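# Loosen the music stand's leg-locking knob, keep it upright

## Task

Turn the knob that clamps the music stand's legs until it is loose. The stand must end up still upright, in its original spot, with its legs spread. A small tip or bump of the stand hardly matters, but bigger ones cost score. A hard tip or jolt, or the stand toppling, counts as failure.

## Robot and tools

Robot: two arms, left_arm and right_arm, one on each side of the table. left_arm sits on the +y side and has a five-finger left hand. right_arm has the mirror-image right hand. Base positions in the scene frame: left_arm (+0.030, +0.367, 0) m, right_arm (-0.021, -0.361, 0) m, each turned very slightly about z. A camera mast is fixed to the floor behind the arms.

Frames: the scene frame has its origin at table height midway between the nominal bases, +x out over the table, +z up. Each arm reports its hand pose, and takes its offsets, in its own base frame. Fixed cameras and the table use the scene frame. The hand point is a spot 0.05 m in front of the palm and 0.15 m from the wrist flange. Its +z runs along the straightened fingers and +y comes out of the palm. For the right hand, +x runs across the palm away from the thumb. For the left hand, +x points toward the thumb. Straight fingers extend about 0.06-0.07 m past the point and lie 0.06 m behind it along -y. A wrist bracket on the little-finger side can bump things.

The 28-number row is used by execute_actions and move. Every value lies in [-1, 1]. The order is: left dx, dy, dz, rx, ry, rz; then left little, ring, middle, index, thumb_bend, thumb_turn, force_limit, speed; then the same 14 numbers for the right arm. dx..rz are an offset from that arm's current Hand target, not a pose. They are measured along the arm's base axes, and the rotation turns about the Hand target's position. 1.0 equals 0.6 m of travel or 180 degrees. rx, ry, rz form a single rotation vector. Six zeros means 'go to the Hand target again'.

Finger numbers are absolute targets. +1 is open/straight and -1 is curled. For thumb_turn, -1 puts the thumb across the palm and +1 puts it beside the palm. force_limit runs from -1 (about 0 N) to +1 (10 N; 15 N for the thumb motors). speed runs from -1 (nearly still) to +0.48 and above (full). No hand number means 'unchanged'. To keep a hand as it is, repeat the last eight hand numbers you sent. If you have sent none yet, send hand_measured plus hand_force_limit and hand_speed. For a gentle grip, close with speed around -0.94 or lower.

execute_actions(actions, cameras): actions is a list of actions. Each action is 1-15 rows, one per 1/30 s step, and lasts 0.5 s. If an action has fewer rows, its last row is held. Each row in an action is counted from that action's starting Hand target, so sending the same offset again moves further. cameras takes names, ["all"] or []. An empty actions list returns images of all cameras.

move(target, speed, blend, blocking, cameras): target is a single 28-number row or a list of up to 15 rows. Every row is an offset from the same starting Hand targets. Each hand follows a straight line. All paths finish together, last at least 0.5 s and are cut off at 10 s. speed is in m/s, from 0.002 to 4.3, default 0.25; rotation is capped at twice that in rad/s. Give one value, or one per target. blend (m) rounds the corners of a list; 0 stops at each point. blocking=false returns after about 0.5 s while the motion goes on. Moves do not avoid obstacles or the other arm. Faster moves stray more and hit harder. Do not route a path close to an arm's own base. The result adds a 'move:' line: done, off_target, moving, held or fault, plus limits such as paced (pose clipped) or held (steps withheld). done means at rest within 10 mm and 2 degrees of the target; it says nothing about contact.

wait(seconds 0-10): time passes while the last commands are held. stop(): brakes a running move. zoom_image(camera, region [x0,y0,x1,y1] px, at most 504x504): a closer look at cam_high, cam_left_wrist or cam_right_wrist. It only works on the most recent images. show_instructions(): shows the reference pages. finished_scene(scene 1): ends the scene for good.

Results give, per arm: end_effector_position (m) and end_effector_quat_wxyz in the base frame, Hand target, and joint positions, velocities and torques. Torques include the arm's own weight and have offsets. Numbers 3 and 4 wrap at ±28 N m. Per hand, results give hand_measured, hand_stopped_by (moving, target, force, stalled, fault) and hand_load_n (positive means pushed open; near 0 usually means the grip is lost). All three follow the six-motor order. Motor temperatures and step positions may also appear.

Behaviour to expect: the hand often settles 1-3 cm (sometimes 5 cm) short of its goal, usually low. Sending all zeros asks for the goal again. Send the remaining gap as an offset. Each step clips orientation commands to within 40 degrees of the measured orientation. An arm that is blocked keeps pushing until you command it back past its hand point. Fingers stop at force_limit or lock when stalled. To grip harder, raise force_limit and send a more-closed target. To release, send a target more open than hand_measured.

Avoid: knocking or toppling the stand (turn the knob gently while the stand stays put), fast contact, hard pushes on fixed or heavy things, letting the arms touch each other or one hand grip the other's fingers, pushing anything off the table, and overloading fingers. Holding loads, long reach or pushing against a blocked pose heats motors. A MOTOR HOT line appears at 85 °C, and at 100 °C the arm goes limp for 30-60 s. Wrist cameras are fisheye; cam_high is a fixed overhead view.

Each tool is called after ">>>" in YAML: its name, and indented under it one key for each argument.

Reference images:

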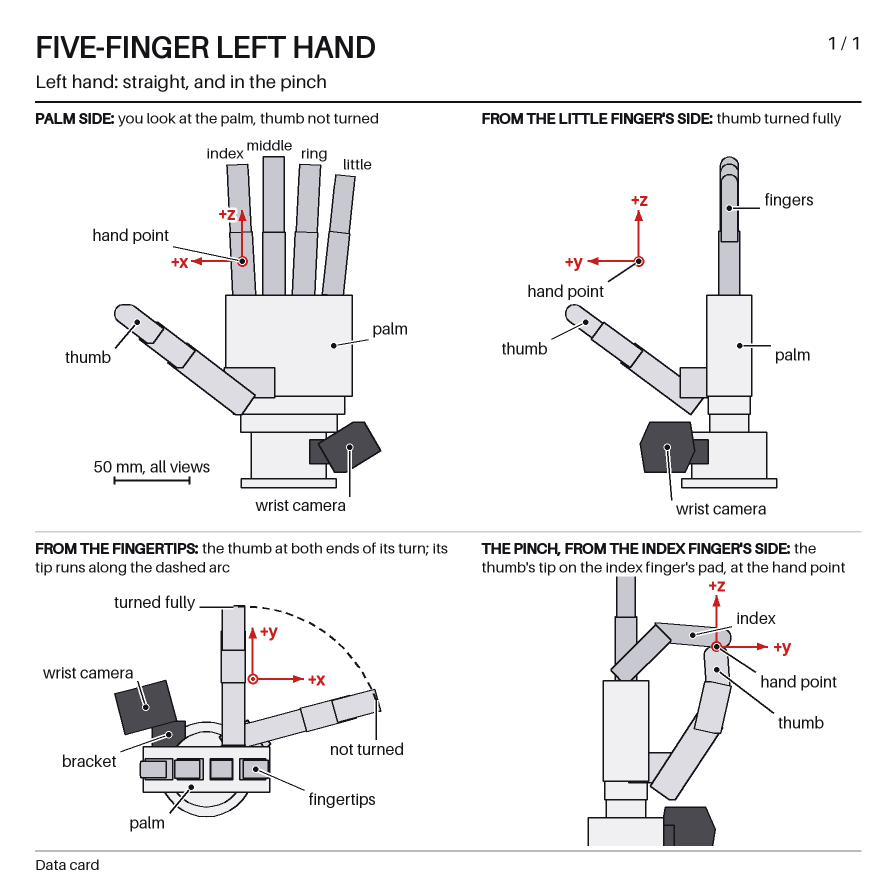

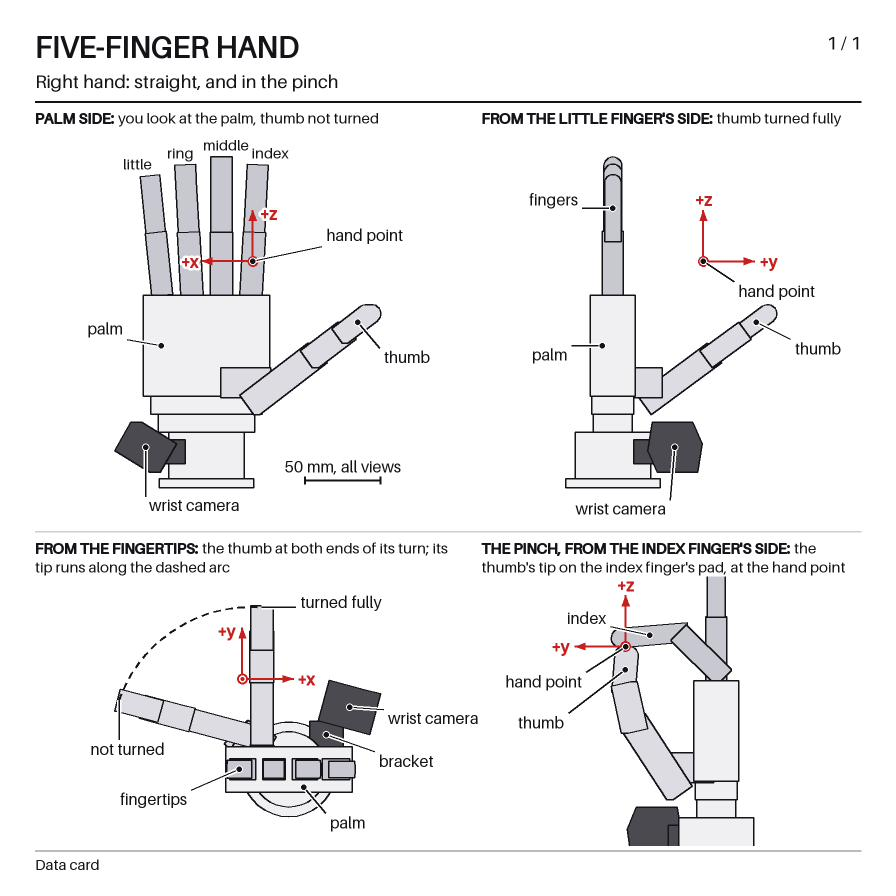

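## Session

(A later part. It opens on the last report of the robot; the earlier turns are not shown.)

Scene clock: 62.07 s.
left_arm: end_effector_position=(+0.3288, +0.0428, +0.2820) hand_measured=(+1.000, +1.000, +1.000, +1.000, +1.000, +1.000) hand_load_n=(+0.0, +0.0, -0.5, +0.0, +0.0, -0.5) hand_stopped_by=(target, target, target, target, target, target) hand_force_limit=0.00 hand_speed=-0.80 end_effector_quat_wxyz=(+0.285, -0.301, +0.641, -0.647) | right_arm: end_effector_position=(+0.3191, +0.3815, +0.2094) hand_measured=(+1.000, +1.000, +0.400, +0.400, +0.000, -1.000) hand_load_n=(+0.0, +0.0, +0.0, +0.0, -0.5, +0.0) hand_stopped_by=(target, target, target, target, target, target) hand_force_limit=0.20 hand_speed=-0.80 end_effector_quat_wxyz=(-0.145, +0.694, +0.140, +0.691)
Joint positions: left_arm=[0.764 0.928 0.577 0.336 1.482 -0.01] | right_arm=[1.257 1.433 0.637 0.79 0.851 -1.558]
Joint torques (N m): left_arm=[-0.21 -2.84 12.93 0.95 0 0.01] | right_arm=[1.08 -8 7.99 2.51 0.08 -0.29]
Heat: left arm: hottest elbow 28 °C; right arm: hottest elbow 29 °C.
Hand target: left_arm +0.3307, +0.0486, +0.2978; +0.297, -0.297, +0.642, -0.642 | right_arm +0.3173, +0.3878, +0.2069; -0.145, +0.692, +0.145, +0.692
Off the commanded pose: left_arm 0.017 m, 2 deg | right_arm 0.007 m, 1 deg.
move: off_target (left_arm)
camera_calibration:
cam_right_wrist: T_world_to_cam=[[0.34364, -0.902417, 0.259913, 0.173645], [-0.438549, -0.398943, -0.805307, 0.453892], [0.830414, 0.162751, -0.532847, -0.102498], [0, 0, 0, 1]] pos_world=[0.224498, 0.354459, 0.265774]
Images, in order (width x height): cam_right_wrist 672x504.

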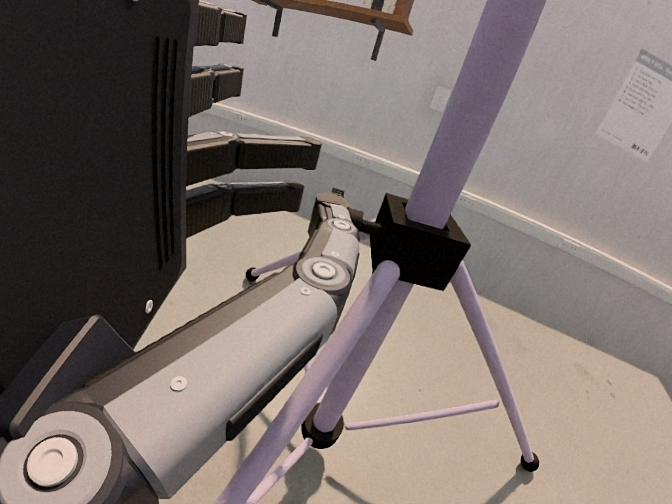

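>>> move:
  target: [0,0,0,0,0,0,1,1,1,1,1,1,0,-0.8,0.0205,-0.038,0.005,0,0,0,1,1,0.4,0.4,0,-1,0.2,-0.8]
  speed: 0.08
  cameras: ["cam_right_wrist"]

>>> zoom_image:
  camera: "cam_right_wrist"
  region: [280, 130, 440, 250]

Scene clock: 63.17 s.
left_arm: end_effector_position=(+0.3288, +0.0428, +0.2820) hand_measured=(+1.000, +1.000, +1.000, +1.000, +1.000, +1.000) hand_load_n=(+0.0, +0.0, -0.5, +0.0, +0.0, -0.5) hand_stopped_by=(target, target, target, target, target, target) hand_force_limit=0.00 hand_speed=-0.80 end_effector_quat_wxyz=(+0.285, -0.301, +0.641, -0.647) | right_arm: end_effector_position=(+0.3203, +0.3780, +0.2014) hand_measured=(+1.000, +1.000, +0.400, +0.400, +0.000, -1.000) hand_load_n=(+0.0, +0.0, +0.0, +0.0, -2.0, +0.0) hand_stopped_by=(target, target, target, target, target, target) hand_force_limit=0.20 hand_speed=-0.80 end_effector_quat_wxyz=(-0.151, +0.695, +0.159, +0.685)
Joint positions: left_arm=[0.764 0.928 0.577 0.336 1.482 -0.01] | right_arm=[1.243 1.424 0.609 0.79 0.801 -1.562]
Joint torques (N m): left_arm=[-0.21 -2.9 12.92 0.95 0 0.02] | right_arm=[-1.9 -11.22 6.69 2.26 0.1 -0.26]
Heat: left arm: hottest elbow 28 °C; right arm: hottest elbow 29 °C.
Hand target: left_arm +0.3307, +0.0486, +0.2978; +0.297, -0.297, +0.642, -0.642 | right_arm +0.3295, +0.3650, +0.2099; -0.145, +0.693, +0.145, +0.692
Off the commanded pose: left_arm 0.017 m, 2 deg | right_arm 0.018 m, 2 deg.
move: off_target (left_arm, right_arm)
camera_calibration:
cam_right_wrist: T_world_to_cam=[[0.377065, -0.88389, 0.276694, 0.151146], [-0.427888, -0.431198, -0.794343, 0.453201], [0.821422, 0.181125, -0.540796, -0.109657], [0, 0, 0, 1]] pos_world=[0.227002, 0.348878, 0.258873]
Images, in order (width x height): cam_right_wrist 672x504.

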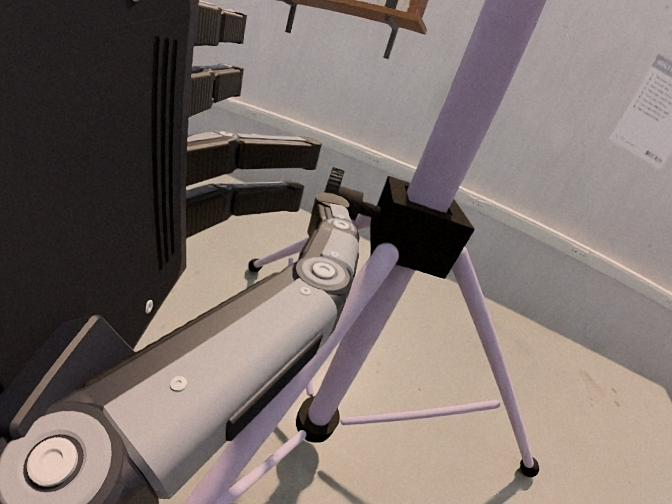

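Scaled by 3.150 from the camera's 672x504 image, which has a finer 960x720 frame.

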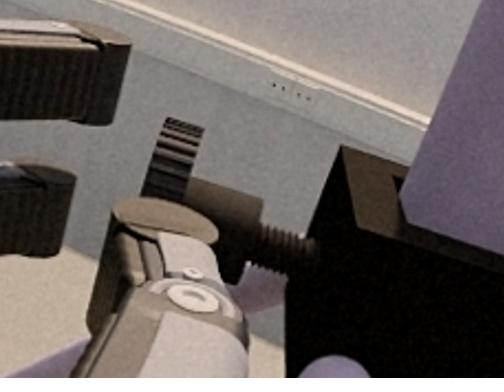

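>>> move:
  target:
    - [0,0,0,0,0,0,1,1,1,1,1,1,0,-0.8,-0.012,0.04,0,0,0,0,1,1,0.4,0.4,0,-1,0.2,-0.8]
    - [0,0,0,0,0,0,1,1,1,1,1,1,0,-0.8,-0.0363,0.0415,0,0,0,0,1,1,0.4,0.4,0,-1,0.2,-0.8]
  speed: 0.1
  cameras: ["cam_right_wrist","cam_high"]

>>> zoom_image:
  camera: "cam_right_wrist"
  region: [280, 130, 440, 250]

Scene clock: 65.17 s.
left_arm: end_effector_position=(+0.3288, +0.0428, +0.2820) hand_measured=(+1.000, +1.000, +1.000, +1.000, +1.000, +1.000) hand_load_n=(+0.0, +0.0, +0.0, +0.0, +0.0, -0.5) hand_stopped_by=(target, target, target, target, target, target) hand_force_limit=0.00 hand_speed=-0.80 end_effector_quat_wxyz=(+0.285, -0.301, +0.641, -0.647) | right_arm: end_effector_position=(+0.3080, +0.3754, +0.1977) hand_measured=(+1.000, +1.000, +0.400, +0.400, +0.000, -1.000) hand_load_n=(+0.0, +0.0, +0.0, +0.0, -0.5, +0.0) hand_stopped_by=(target, target, target, target, target, target) hand_force_limit=0.20 hand_speed=-0.80 end_effector_quat_wxyz=(-0.134, +0.699, +0.150, +0.686)
Joint positions: left_arm=[0.764 0.928 0.577 0.336 1.482 -0.01] | right_arm=[1.281 1.433 0.609 0.79 0.877 -1.562]
Joint torques (N m): left_arm=[-0.21 -2.9 12.93 0.94 0 0.02] | right_arm=[1.2 -8.7 10.13 2.06 0.05 -0.25]
Heat: left arm: hottest elbow 28 °C; right arm: hottest elbow 29 °C.
Hand target: left_arm +0.3307, +0.0486, +0.2978; +0.297, -0.297, +0.642, -0.642 | right_arm +0.3076, +0.3901, +0.2098; -0.145, +0.693, +0.145, +0.692
Off the commanded pose: left_arm 0.017 m, 2 deg | right_arm 0.019 m, 2 deg.
move: off_target (left_arm, right_arm)
camera_calibration:
cam_right_wrist: T_world_to_cam=[[0.343761, -0.894734, 0.285095, 0.167089], [-0.444617, -0.422489, -0.789822, 0.444771], [0.82713, 0.144752, -0.543049, -0.0887202], [0, 0, 0, 1]] pos_world=[0.213697, 0.350254, 0.255474]
Images, in order (width x height): cam_high 672x504, cam_right_wrist 672x504.

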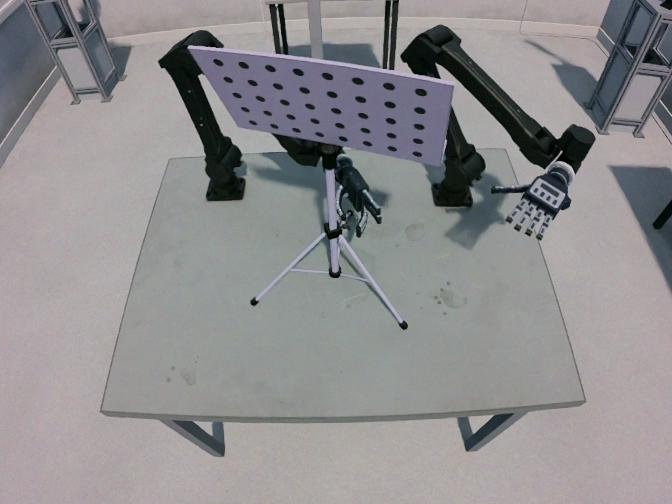

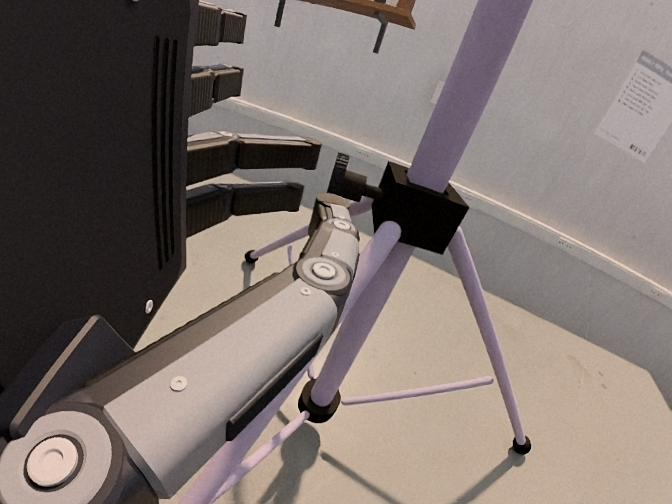

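Scaled by 3.150 from the camera's 672x504 image, which has a finer 960x720 frame.

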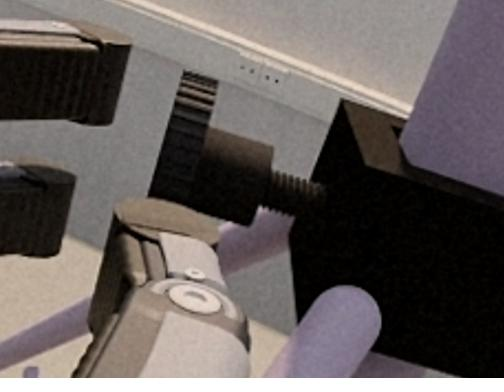

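>>> move:
  target:
    - [0,0,0,0,0,0,1,1,1,1,1,1,0,-0.8,0,0,0,0,0,0,1,1,0.6,0.6,0,-1,0.2,-0.7]
    - [0,0,0,0,0,0,1,1,1,1,1,1,0,-0.8,0.0305,-0.0445,0.0073,0,0,0,1,1,0.6,0.6,0,-1,0.2,-0.7]
  speed: 0.08
  cameras: ["cam_right_wrist","cam_high"]

>>> zoom_image:
  camera: "cam_right_wrist"
  region: [280, 130, 440, 250]

Scene clock: 67.50 s.
left_arm: end_effector_position=(+0.3288, +0.0428, +0.2820) hand_measured=(+1.000, +1.000, +1.000, +1.000, +1.000, +1.000) hand_load_n=(+0.0, +0.0, +0.0, +0.0, +0.0, +0.0) hand_stopped_by=(target, target, target, target, target, target) hand_force_limit=0.00 hand_speed=-0.80 end_effector_quat_wxyz=(+0.285, -0.301, +0.641, -0.647) | right_arm: end_effector_position=(+0.3230, +0.3713, +0.2118) hand_measured=(+1.000, +1.000, +0.600, +0.600, +0.000, -1.000) hand_load_n=(+0.0, -0.5, +0.0, +0.0, +0.0, +0.0) hand_stopped_by=(target, target, target, target, target, target) hand_force_limit=0.20 hand_speed=-0.70 end_effector_quat_wxyz=(-0.151, +0.692, +0.145, +0.690)
Joint positions: left_arm=[0.764 0.928 0.577 0.336 1.482 -0.01] | right_arm=[1.235 1.4 0.609 0.79 0.813 -1.562]
Joint torques (N m): left_arm=[-0.21 -2.84 12.93 0.94 0.01 0.01] | right_arm=[-0.67 -10.64 6.6 1.54 -0.16 -0.26]
Heat: left arm: hottest elbow 28 °C; right arm: hottest elbow 29 °C.
Hand target: left_arm +0.3307, +0.0486, +0.2978; +0.297, -0.297, +0.642, -0.642 | right_arm +0.3260, +0.3632, +0.2142; -0.145, +0.693, +0.145, +0.692
Off the commanded pose: left_arm 0.017 m, 2 deg | right_arm 0.009 m, 1 deg.
move: off_target (left_arm)
camera_calibration:
cam_right_wrist: T_world_to_cam=[[0.357003, -0.897281, 0.259683, 0.15635], [-0.430091, -0.404677, -0.807006, 0.45325], [0.829199, 0.176417, -0.530384, -0.108032], [0, 0, 0, 1]] pos_world=[0.228701, 0.342768, 0.267875]
Images, in order (width x height): cam_high 672x504, cam_right_wrist 672x504.

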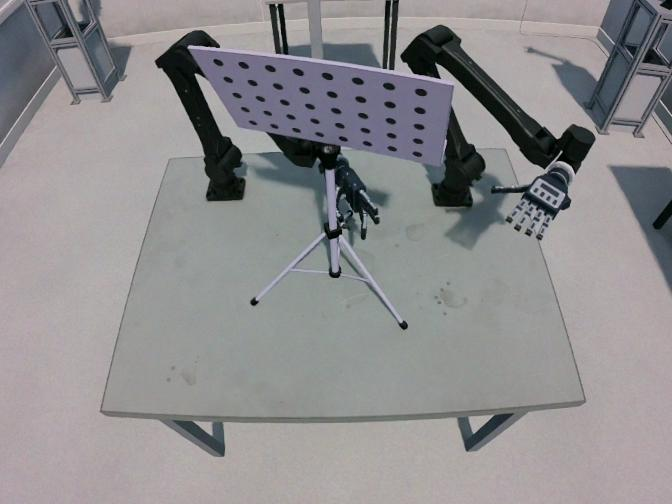

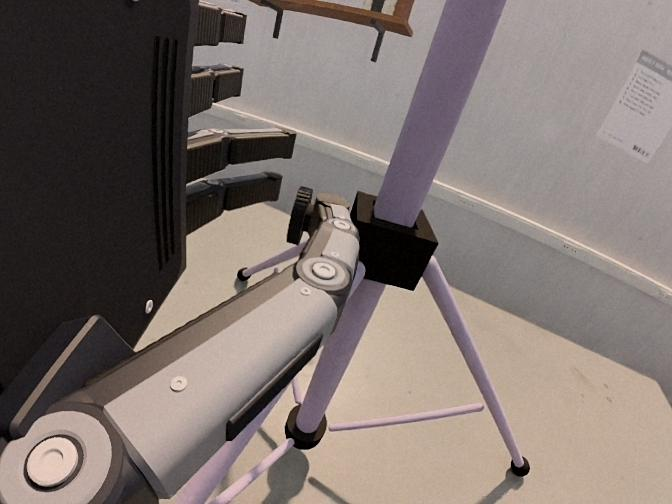

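Scaled by 3.150 from the camera's 672x504 image, which has a finer 960x720 frame.

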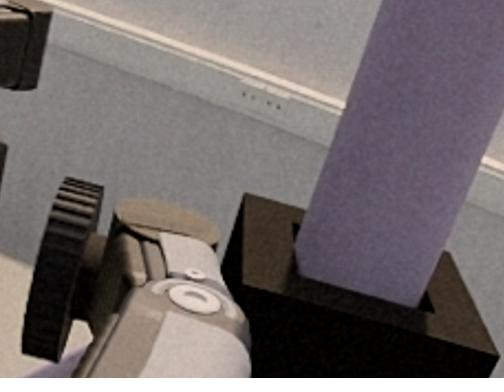

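>>> move:
  target: [0,0,0,0,0,0,1,1,1,1,1,1,0,-0.8,0.006,0.01,-0.025,0,0,0,1,1,0.6,0.6,0,-1,0.2,-0.7]
  speed: 0.08
  cameras: ["cam_right_wrist"]

>>> zoom_image:
  camera: "cam_right_wrist"
  region: [270, 130, 430, 250]

Scene clock: 68.97 s.
left_arm: end_effector_position=(+0.3288, +0.0428, +0.2820) hand_measured=(+1.000, +1.000, +1.000, +1.000, +1.000, +1.000) hand_load_n=(+0.0, +0.0, +0.0, +0.0, +0.0, -0.5) hand_stopped_by=(target, target, target, target, target, target) hand_force_limit=0.00 hand_speed=-0.80 end_effector_quat_wxyz=(+0.285, -0.301, +0.641, -0.647) | right_arm: end_effector_position=(+0.3248, +0.3738, +0.2064) hand_measured=(+1.000, +1.000, +0.600, +0.600, +0.000, -1.000) hand_load_n=(+0.0, +0.0, +0.0, +0.0, +0.0, +0.0) hand_stopped_by=(target, target, target, target, target, target) hand_force_limit=0.20 hand_speed=-0.70 end_effector_quat_wxyz=(-0.153, +0.691, +0.144, +0.691)
Joint positions: left_arm=[0.764 0.928 0.577 0.336 1.482 -0.01] | right_arm=[1.232 1.423 0.609 0.819 0.809 -1.562]
Joint torques (N m): left_arm=[-0.21 -2.9 12.92 0.94 0 0.01] | right_arm=[-0.79 -8 6.64 2.7 -0.14 -0.25]
Heat: left arm: hottest elbow 28 °C; right arm: hottest elbow 29 °C.
Hand target: left_arm +0.3307, +0.0486, +0.2978; +0.297, -0.297, +0.642, -0.642 | right_arm +0.3296, +0.3693, +0.1992; -0.145, +0.693, +0.145, +0.692
Off the commanded pose: left_arm 0.017 m, 2 deg | right_arm 0.010 m, 1 deg.
move: off_target (left_arm)
camera_calibration:
cam_right_wrist: T_world_to_cam=[[0.357481, -0.898272, 0.255566, 0.16033], [-0.428046, -0.400805, -0.81002, 0.449175], [0.83005, 0.180173, -0.527782, -0.114991], [0, 0, 0, 1]] pos_world=[0.230401, 0.34477, 0.262176]
Images, in order (width x height): cam_right_wrist 672x504.

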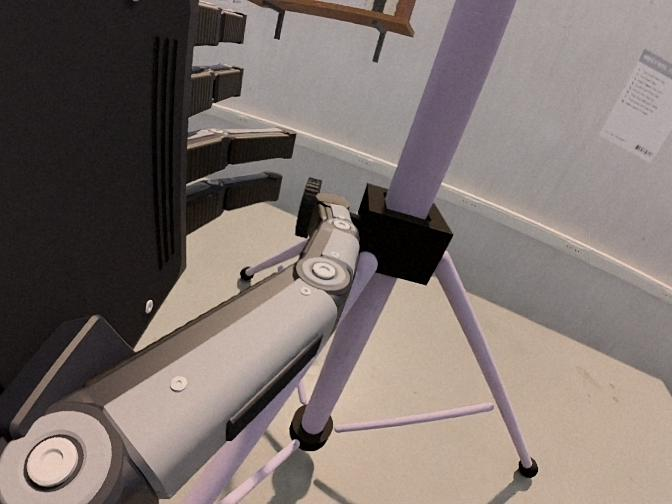

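Scaled by 3.150 from the camera's 672x504 image, which has a finer 960x720 frame.

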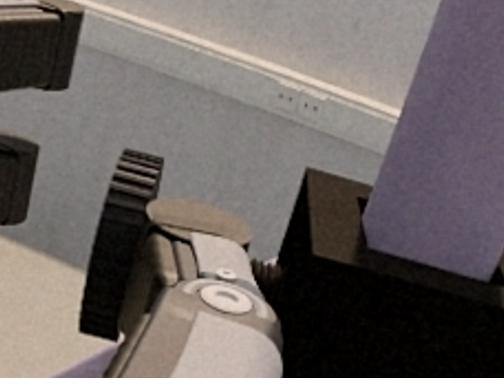

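>>> move:
  target: [0,0,0,0,0,0,1,1,1,1,1,1,0,-0.8,0,0,0,0,0,0,1,1,-0.2,-0.2,0,-1,0.1,-0.9]
  speed: 0.05
  cameras: ["cam_right_wrist","cam_high"]

>>> zoom_image:
  camera: "cam_right_wrist"
  region: [270, 130, 430, 250]

Scene clock: 71.60 s.
left_arm: end_effector_position=(+0.3288, +0.0428, +0.2820) hand_measured=(+1.000, +1.000, +1.000, +1.000, +1.000, +1.000) hand_load_n=(+0.0, -0.5, +0.0, -0.5, +0.0, +0.0) hand_stopped_by=(target, target, target, target, target, target) hand_force_limit=0.00 hand_speed=-0.80 end_effector_quat_wxyz=(+0.285, -0.301, +0.641, -0.647) | right_arm: end_effector_position=(+0.3250, +0.3758, +0.2063) hand_measured=(+1.000, +1.000, +0.054, +0.080, +0.002, -1.000) hand_load_n=(+0.0, +0.0, +5.5, +4.0, +5.0, +0.5) hand_stopped_by=(target, target, force, force, target, target) hand_force_limit=0.10 hand_speed=-0.90 end_effector_quat_wxyz=(-0.157, +0.690, +0.147, +0.691)
Joint positions: left_arm=[0.764 0.928 0.577 0.336 1.482 -0.01] | right_arm=[1.231 1.424 0.609 0.821 0.798 -1.562]
Joint torques (N m): left_arm=[-0.21 -2.84 12.93 0.96 0 0.02] | right_arm=[-0.67 -8.12 6.64 2.51 0.3 -0.26]
Heat: left arm: hottest elbow 28 °C; right arm: hottest elbow 29 °C.
Hand target: left_arm +0.3307, +0.0486, +0.2978; +0.297, -0.297, +0.642, -0.642 | right_arm +0.3295, +0.3693, +0.1992; -0.145, +0.692, +0.145, +0.692
Off the commanded pose: left_arm 0.017 m, 2 deg | right_arm 0.011 m, 1 deg.
move: off_target (left_arm, right_arm)
camera_calibration:
cam_right_wrist: T_world_to_cam=[[0.366278, -0.894958, 0.254735, 0.158146], [-0.423776, -0.404162, -0.810597, 0.449957], [0.828405, 0.188953, -0.527297, -0.118477], [0, 0, 0, 1]] pos_world=[0.230903, 0.345776, 0.261976]
Images, in order (width x height): cam_high 672x504, cam_right_wrist 672x504.

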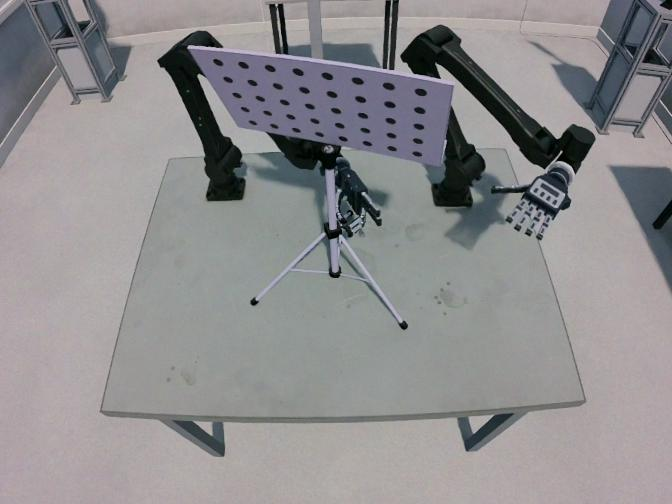

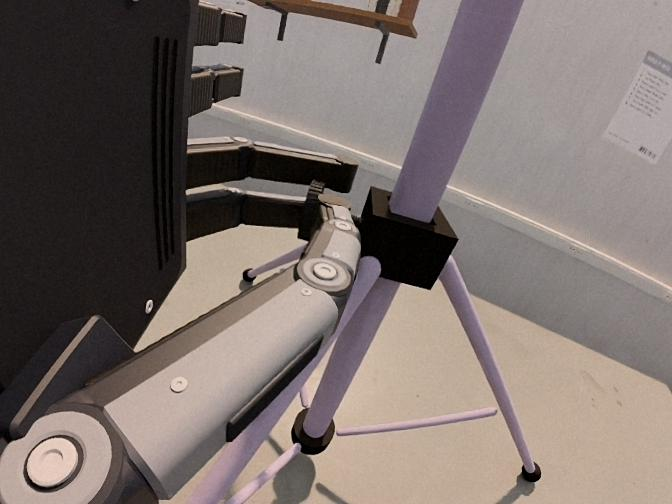

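Scaled by 3.150 from the camera's 672x504 image, which has a finer 960x720 frame.

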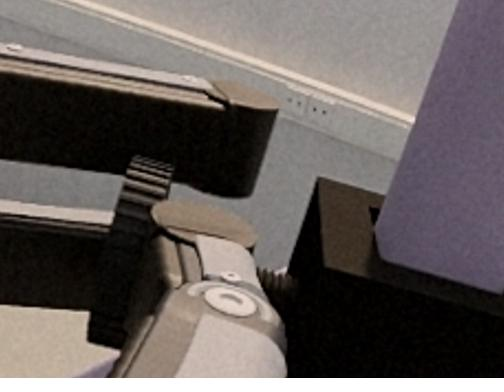

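>>> move:
  target: [0,0,0,0,0,0,1,1,1,1,1,1,0,-0.8,-0.0067,0.0087,0.0338,-0.0643,0.1537,0,1,1,-0.2,-0.2,0,-1,0.1,-0.9]
  speed: 0.15
  cameras: ["cam_right_wrist","cam_high"]

>>> zoom_image:
  camera: "cam_right_wrist"
  region: [270, 130, 430, 250]

Scene clock: 74.57 s.
left_arm: end_effector_position=(+0.3288, +0.0428, +0.2820) hand_measured=(+1.000, +1.000, +1.000, +1.000, +1.000, +1.000) hand_load_n=(+0.0, -0.5, +0.0, +0.0, +0.0, -0.5) hand_stopped_by=(target, target, target, target, target, target) hand_force_limit=0.00 hand_speed=-0.80 end_effector_quat_wxyz=(+0.285, -0.301, +0.641, -0.647) | right_arm: end_effector_position=(+0.3216, +0.3736, +0.2135) hand_measured=(+1.000, +1.000, +0.054, +0.080, +0.002, -1.000) hand_load_n=(+0.0, +0.0, +5.0, +5.0, +5.0, +0.5) hand_stopped_by=(target, target, force, force, target, target) hand_force_limit=0.10 hand_speed=-0.90 end_effector_quat_wxyz=(-0.105, +0.844, +0.189, +0.492)
Joint positions: left_arm=[0.764 0.928 0.577 0.336 1.482 -0.01] | right_arm=[1.166 1.283 0.93 -0.302 0.622 -1.16]
Joint torques (N m): left_arm=[-0.26 -2.84 12.92 0.95 0 0.01] | right_arm=[-0.44 -9.11 11.71 0.36 0.38 0.08]
Heat: left arm: hottest elbow 28 °C; right arm: hottest elbow 29 °C.
Hand target: left_arm +0.3307, +0.0486, +0.2978; +0.297, -0.297, +0.642, -0.642 | right_arm +0.3256, +0.3744, +0.2196; -0.105, +0.848, +0.174, +0.488
Off the commanded pose: left_arm 0.017 m, 2 deg | right_arm 0.007 m, 2 deg.
move: off_target (left_arm)
camera_calibration:
cam_right_wrist: T_world_to_cam=[[0.492106, -0.830309, 0.261569, 0.089563], [-0.71476, -0.556898, -0.423063, 0.521328], [0.496941, 0.0212322, -0.867525, 0.130516], [0, 0, 0, 1]] pos_world=[0.263691, 0.36192, 0.310353]
Images, in order (width x height): cam_high 672x504, cam_right_wrist 672x504.

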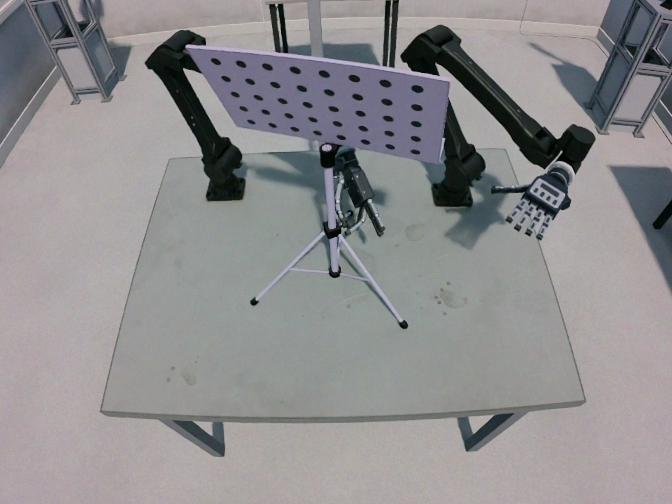

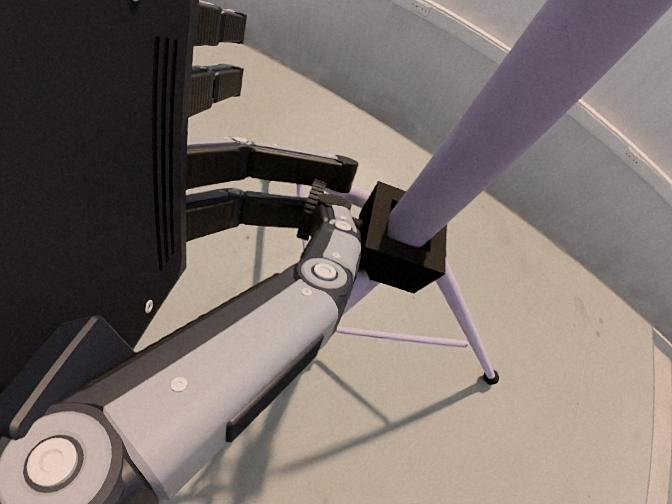

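Scaled by 3.150 from the camera's 672x504 image, which has a finer 960x720 frame.

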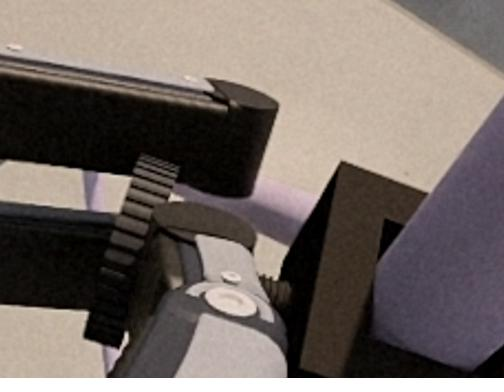

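>>> move:
  target: [0,0,0,0,0,0,1,1,1,1,1,1,0,-0.8,-0.0042,0.006,0.012,-0.0643,0.1537,0,1,1,-0.2,-0.2,0,-1,0.1,-0.9]
  speed: 0.15
  cameras: ["cam_right_wrist","cam_high"]

>>> zoom_image:
  camera: "cam_right_wrist"
  region: [270, 130, 430, 250]

Scene clock: 77.13 s.
left_arm: end_effector_position=(+0.3288, +0.0428, +0.2820) hand_measured=(+1.000, +1.000, +1.000, +1.000, +1.000, +1.000) hand_load_n=(+0.0, +0.0, +0.0, +0.0, +0.5, -0.5) hand_stopped_by=(target, target, target, target, target, target) hand_force_limit=0.00 hand_speed=-0.80 end_effector_quat_wxyz=(+0.285, -0.301, +0.641, -0.647) | right_arm: end_effector_position=(+0.3224, +0.3749, +0.2183) hand_measured=(+1.000, +1.000, +0.054, +0.080, +0.002, -1.000) hand_load_n=(+0.0, +0.0, +5.0, +5.0, +8.0, +1.0) hand_stopped_by=(target, target, force, force, target, target) hand_force_limit=0.10 hand_speed=-0.90 end_effector_quat_wxyz=(-0.057, +0.942, +0.208, +0.259)
Joint positions: left_arm=[0.764 0.928 0.577 0.336 1.482 -0.01] | right_arm=[1.047 1.466 1.343 -0.996 0.299 -1.028]
Joint torques (N m): left_arm=[-0.15 -2.9 12.93 0.95 0 0.01] | right_arm=[-0.09 -11.46 12.67 -0.44 -0.06 0.14]
Heat: left arm: hottest elbow 28 °C; right arm: hottest elbow 29 °C.
Hand target: left_arm +0.3307, +0.0486, +0.2978; +0.297, -0.297, +0.642, -0.642 | right_arm +0.3231, +0.3781, +0.2267; -0.059, +0.947, +0.192, +0.252
Off the commanded pose: left_arm 0.017 m, 2 deg | right_arm 0.009 m, 2 deg.
move: off_target (left_arm)
camera_calibration:
cam_right_wrist: T_world_to_cam=[[0.594363, -0.785136, 0.174049, 0.0582125], [-0.802639, -0.592615, 0.0676594, 0.45928], [0.0500224, -0.179913, -0.98241, 0.378783], [0, 0, 0, 1]] pos_world=[0.315089, 0.386029, 0.330913]
Images, in order (width x height): cam_high 672x504, cam_right_wrist 672x504.

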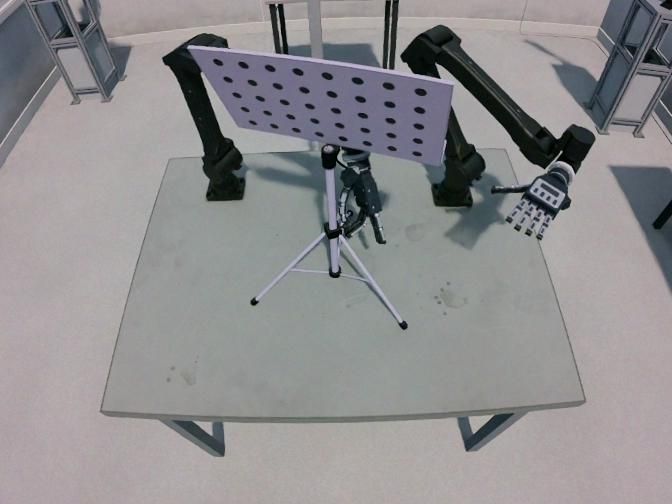

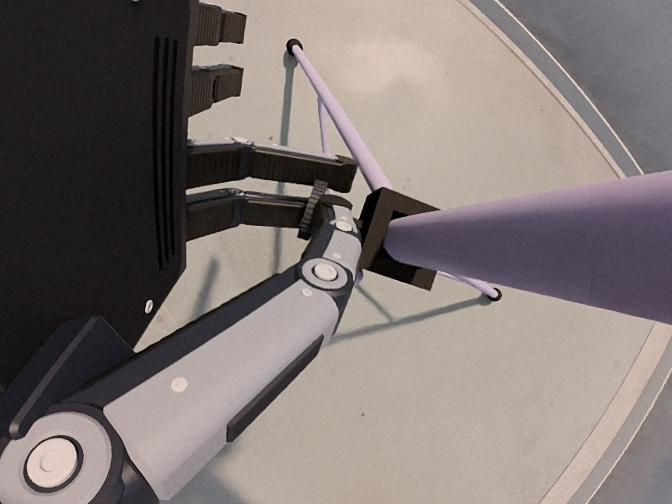

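Scaled by 3.150 from the camera's 672x504 image, which has a finer 960x720 frame.

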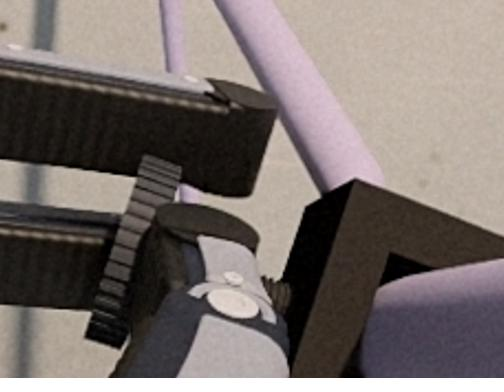

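>>> move:
  target:
    - [0,0,0,0,0,0,1,1,1,1,1,1,0,-0.8,0,0,0,0,0,0,1,1,0.5,0.5,0,-1,0.1,-0.8]
    - [0,0,0,0,0,0,1,1,1,1,1,1,0,-0.8,-0.0174,0.0415,0,0,0,0,1,1,0.5,0.5,0,-1,0.1,-0.8]
  speed: 0.08
  cameras: ["cam_high","cam_right_wrist"]

>>> zoom_image:
  camera: "cam_right_wrist"
  region: [300, 130, 460, 250]

Scene clock: 79.47 s.
left_arm: end_effector_position=(+0.3288, +0.0428, +0.2820) hand_measured=(+1.000, +1.000, +1.000, +1.000, +1.000, +1.000) hand_load_n=(-0.5, +0.0, +0.0, +0.0, -0.5, -0.5) hand_stopped_by=(target, target, target, target, target, target) hand_force_limit=0.00 hand_speed=-0.80 end_effector_quat_wxyz=(+0.285, -0.301, +0.641, -0.647) | right_arm: end_effector_position=(+0.3140, +0.3725, +0.2126) hand_measured=(+1.000, +1.000, +0.500, +0.500, +0.000, -1.000) hand_load_n=(-0.5, +0.0, +0.0, +0.0, +3.0, +0.5) hand_stopped_by=(target, target, target, target, target, target) hand_force_limit=0.10 hand_speed=-0.80 end_effector_quat_wxyz=(-0.036, +0.951, +0.190, +0.243)
Joint positions: left_arm=[0.764 0.928 0.577 0.336 1.482 -0.01] | right_arm=[1.06 1.495 1.368 -1.057 0.318 -0.968]
Joint torques (N m): left_arm=[-0.21 -2.9 12.92 0.95 0.01 0.02] | right_arm=[2.61 -10.81 14.37 1.16 -0.1 -0.02]
Heat: left arm: hottest elbow 28 °C; right arm: hottest elbow 29 °C.
Hand target: left_arm +0.3307, +0.0486, +0.2978; +0.297, -0.297, +0.642, -0.642 | right_arm +0.3126, +0.4030, +0.2268; -0.059, +0.947, +0.192, +0.252
Off the commanded pose: left_arm 0.017 m, 2 deg | right_arm 0.034 m, 3 deg.
move: off_target (left_arm, right_arm)
camera_calibration:
cam_right_wrist: T_world_to_cam=[[0.561548, -0.805955, 0.187352, 0.0774956], [-0.827341, -0.550475, 0.111733, 0.434137], [0.0130808, -0.217748, -0.975917, 0.397516], [0, 0, 0, 1]] pos_world=[0.310462, 0.387998, 0.324916]
Images, in order (width x height): cam_high 672x504, cam_right_wrist 672x504.

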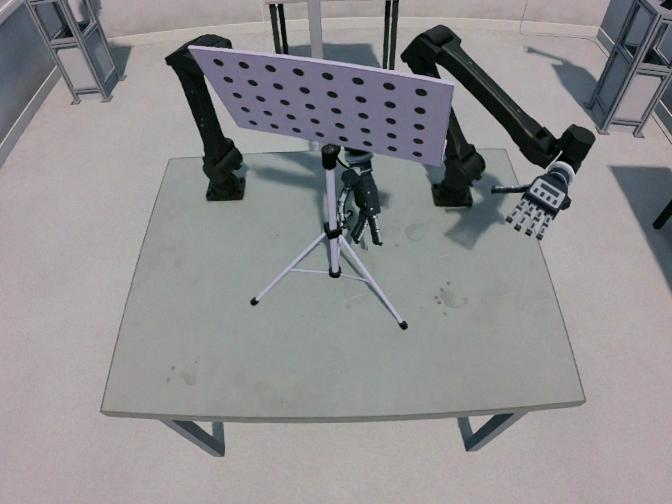

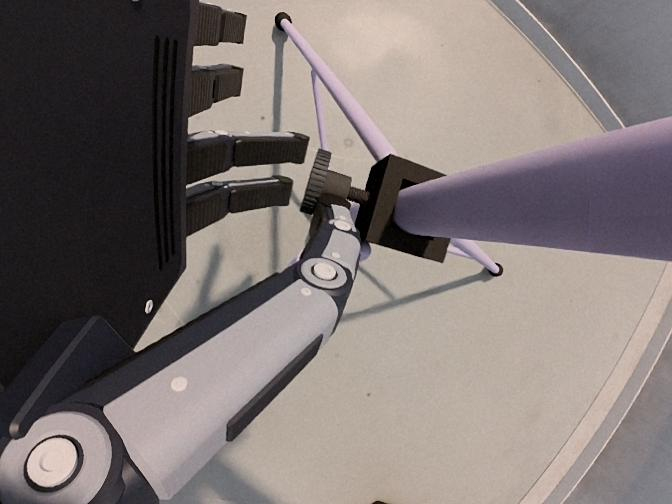

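Scaled by 3.150 from the camera's 672x504 image, which has a finer 960x720 frame.

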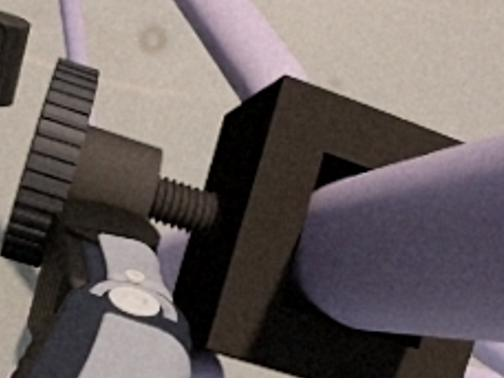

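>>> move:
  target: [0,0,0,0,0,0,1,1,1,1,1,1,0,-0.8,0.0122,-0.044,0.02,0,0,0,1,1,0.5,0.5,0,-1,0.1,-0.8]
  speed: 0.08
  cameras: ["cam_right_wrist"]

>>> zoom_image:
  camera: "cam_right_wrist"
  region: [270, 130, 430, 250]

Scene clock: 80.73 s.
left_arm: end_effector_position=(+0.3288, +0.0428, +0.2820) hand_measured=(+1.000, +1.000, +1.000, +1.000, +1.000, +1.000) hand_load_n=(+0.0, +0.0, +0.0, +0.0, +0.0, +0.0) hand_stopped_by=(target, target, target, target, target, target) hand_force_limit=0.00 hand_speed=-0.80 end_effector_quat_wxyz=(+0.285, -0.301, +0.641, -0.647) | right_arm: end_effector_position=(+0.3137, +0.3710, +0.2125) hand_measured=(+1.000, +1.000, +0.500, +0.500, +0.000, -1.000) hand_load_n=(+0.0, +0.0, +0.0, +0.0, +1.5, +0.5) hand_stopped_by=(target, target, target, target, target, target) hand_force_limit=0.10 hand_speed=-0.80 end_effector_quat_wxyz=(-0.038, +0.951, +0.195, +0.237)
Joint positions: left_arm=[0.764 0.928 0.577 0.336 1.482 -0.01] | right_arm=[1.054 1.492 1.368 -1.063 0.302 -0.98]
Joint torques (N m): left_arm=[-0.21 -2.84 12.94 0.95 0 0.01] | right_arm=[-0.26 -15.03 12.18 0.8 -0.11 -0.23]
Motor temperatures (°C): left_arm=[27 27 28 26 26 26] | right_arm=[25 24 30 26 22 23]
Heat: left arm: hottest elbow 28 °C; right arm: hottest elbow 30 °C.
Hand target: left_arm +0.3307, +0.0486, +0.2978; +0.297, -0.297, +0.642, -0.642 | right_arm +0.3200, +0.3766, +0.2388; -0.059, +0.947, +0.192, +0.252
Off the commanded pose: left_arm 0.017 m, 2 deg | right_arm 0.028 m, 3 deg.
move: off_target (left_arm, right_arm)
camera_calibration:
cam_right_wrist: T_world_to_cam=[[0.572908, -0.79926, 0.18155, 0.0716846], [-0.819613, -0.559569, 0.12295, 0.431738], [0.00332096, -0.219239, -0.975665, 0.400557], [0, 0, 0, 1]] pos_world=[0.311459, 0.3867, 0.324714]
Images, in order (width x height): cam_right_wrist 672x504.

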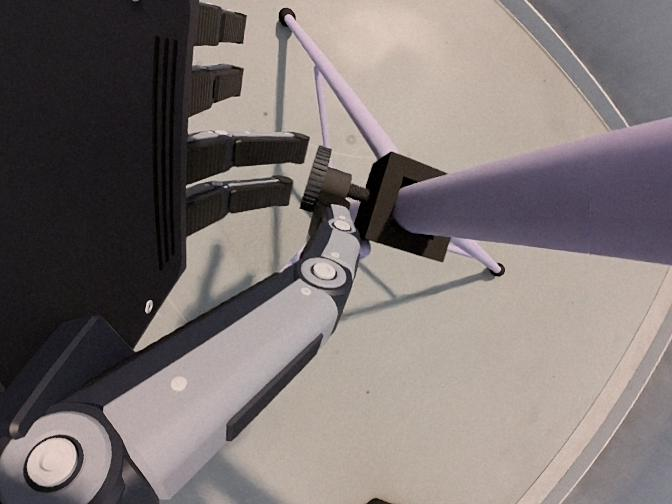

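Scaled by 3.150 from the camera's 672x504 image, which has a finer 960x720 frame.

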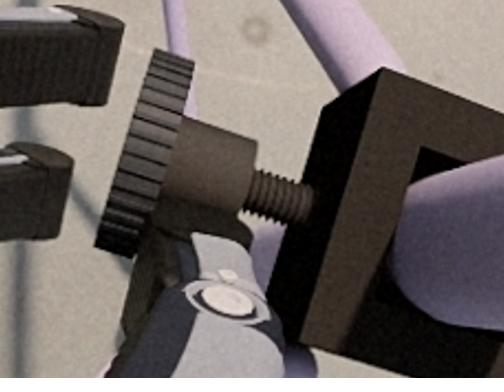

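>>> wait:
  seconds: 0.1
  cameras: ["cam_left_wrist","cam_high"]

>>> zoom_image:
  camera: "cam_left_wrist"
  region: [180, 230, 540, 500]

>>> zoom_image:
  camera: "cam_high"
  region: [270, 120, 430, 260]

Scene clock: 81.30 s.
left_arm: end_effector_position=(+0.3288, +0.0428, +0.2820) hand_measured=(+1.000, +1.000, +1.000, +1.000, +1.000, +1.000) hand_load_n=(+0.0, +0.0, +0.0, +0.0, +0.0, -0.5) hand_stopped_by=(target, target, target, target, target, target) hand_force_limit=0.00 hand_speed=-0.80 end_effector_quat_wxyz=(+0.285, -0.301, +0.641, -0.647) | right_arm: end_effector_position=(+0.3137, +0.3710, +0.2124) hand_measured=(+1.000, +1.000, +0.500, +0.500, +0.000, -1.000) hand_load_n=(+0.0, +0.0, +0.0, +0.5, +1.5, +0.5) hand_stopped_by=(target, target, target, target, target, target) hand_force_limit=0.10 hand_speed=-0.80 end_effector_quat_wxyz=(-0.038, +0.951, +0.195, +0.236)
Joint positions: left_arm=[0.764 0.928 0.577 0.336 1.482 -0.01] | right_arm=[1.054 1.492 1.368 -1.063 0.302 -0.98]
Joint torques (N m): left_arm=[-0.21 -2.78 12.93 0.95 0 0.01] | right_arm=[-0.32 -14.97 12.19 0.81 -0.09 -0.25]
Heat: left arm: hottest elbow 28 °C; right arm: hottest elbow 30 °C.
Hand target: left_arm +0.3307, +0.0486, +0.2978; +0.297, -0.297, +0.642, -0.642 | right_arm +0.3199, +0.3766, +0.2388; -0.059, +0.947, +0.192, +0.252
Off the commanded pose: left_arm 0.017 m, 2 deg | right_arm 0.028 m, 3 deg.
wait: 0.10 s; at rest from the start
camera_calibration:
cam_left_wrist: T_world_to_cam=[[-0.105687, -0.181487, 0.977698, -0.230776], [-0.932797, -0.322584, -0.160714, 0.370391], [0.344557, -0.928979, -0.135197, 0.079382], [0, 0, 0, 1]] pos_world=[0.293758, 0.151344, 0.295888]
Images, in order (width x height): cam_high 672x504, cam_left_wrist 672x504.

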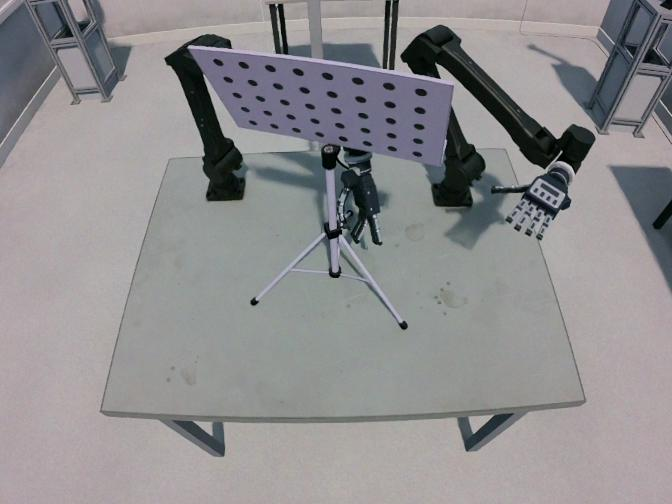

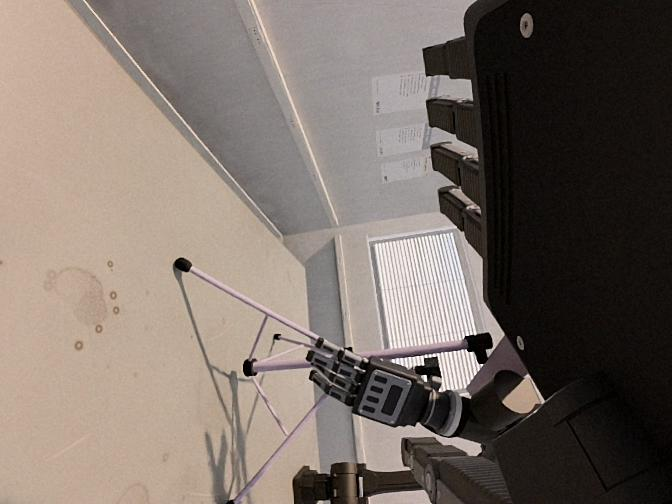

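Scaled by 1.400 from the camera's 672x504 image, which has a finer 960x720 frame.

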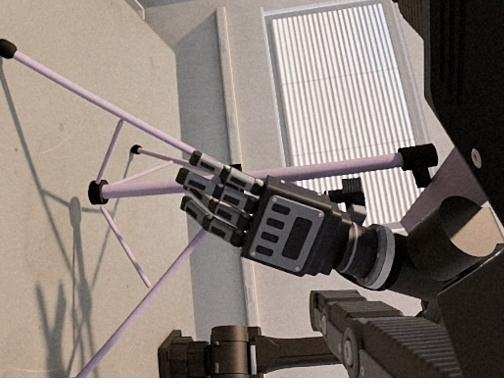

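Scaled by 3.150 from the camera's 672x504 image, which has a finer 960x720 frame.

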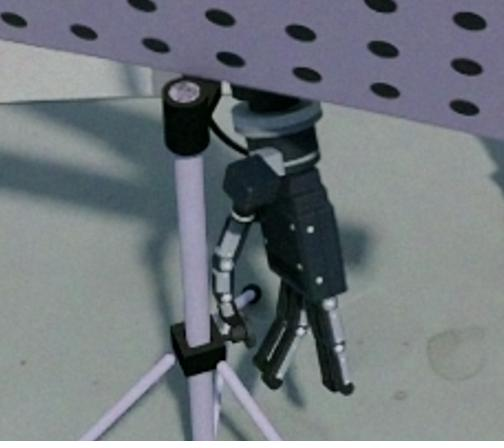

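>>> move:
  target: [0,0,0,0,0,0,1,1,1,1,1,1,0,-0.8,-0.005,0.02,-0.02,0,0,0,1,1,0.5,0.5,0,0.2,0.1,-0.6]
  speed: 0.08
  cameras: ["cam_right_wrist"]

Scene clock: 83.63 s.
left_arm: end_effector_position=(+0.3288, +0.0428, +0.2820) hand_measured=(+1.000, +1.000, +1.000, +1.000, +1.000, +1.000) hand_load_n=(+0.0, +0.0, +0.0, +0.0, +0.0, +0.0) hand_stopped_by=(target, target, target, target, target, target) hand_force_limit=0.00 hand_speed=-0.80 end_effector_quat_wxyz=(+0.285, -0.301, +0.641, -0.647) | right_arm: end_effector_position=(+0.3139, +0.3722, +0.2124) hand_measured=(+1.000, +1.000, +0.500, +0.500, +0.000, +0.200) hand_load_n=(+0.0, +0.0, +0.0, +0.0, +0.0, +0.0) hand_stopped_by=(target, target, target, target, target, target) hand_force_limit=0.10 hand_speed=-0.60 end_effector_quat_wxyz=(-0.040, +0.951, +0.195, +0.237)
Joint positions: left_arm=[0.764 0.928 0.577 0.336 1.482 -0.01] | right_arm=[1.054 1.492 1.368 -1.059 0.3 -0.98]
Joint torques (N m): left_arm=[-0.21 -2.9 12.92 0.96 0 0.01] | right_arm=[1.2 -12.69 12.1 1.62 0.26 -0.08]
Heat: left arm: hottest elbow 29 °C; right arm: hottest elbow 30 °C.
Hand target: left_arm +0.3307, +0.0486, +0.2978; +0.297, -0.297, +0.642, -0.642 | right_arm +0.3170, +0.3886, +0.2268; -0.059, +0.947, +0.192, +0.252
Off the commanded pose: left_arm 0.017 m, 2 deg | right_arm 0.022 m, 3 deg.
move: off_target (left_arm, right_arm)
camera_calibration:
cam_right_wrist: T_world_to_cam=[[0.573995, -0.799319, 0.177814, 0.0730684], [-0.818851, -0.56126, 0.120298, 0.43348], [0.00364374, -0.214653, -0.976683, 0.399261], [0, 0, 0, 1]] pos_world=[0.31156, 0.387403, 0.324812]
Images, in order (width x height): cam_right_wrist 672x504.

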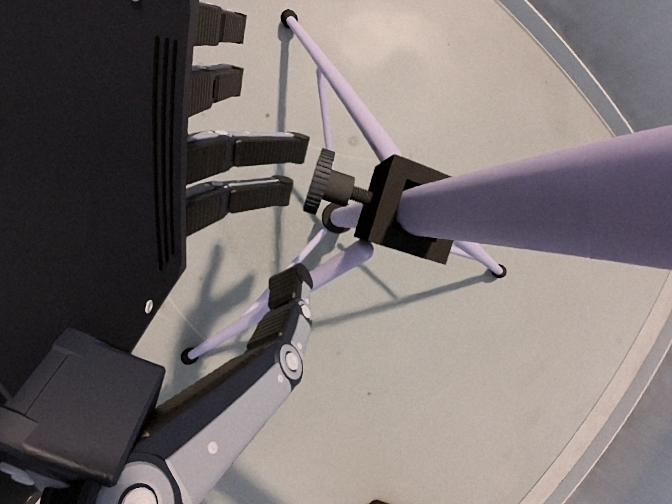

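>>> zoom_image:
  camera: "cam_right_wrist"
  region: [290, 130, 400, 230]

Scaled by 4.582 from the camera's 672x504 image, which has a finer 960x720 frame.

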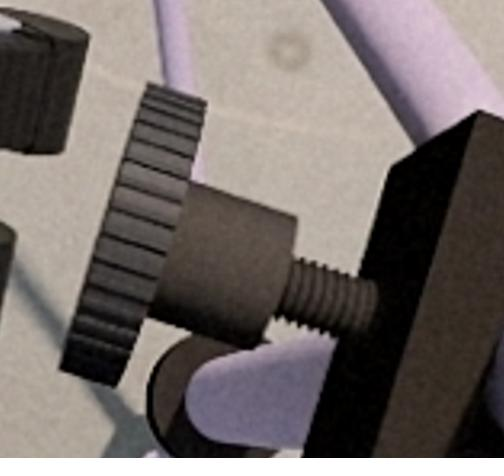

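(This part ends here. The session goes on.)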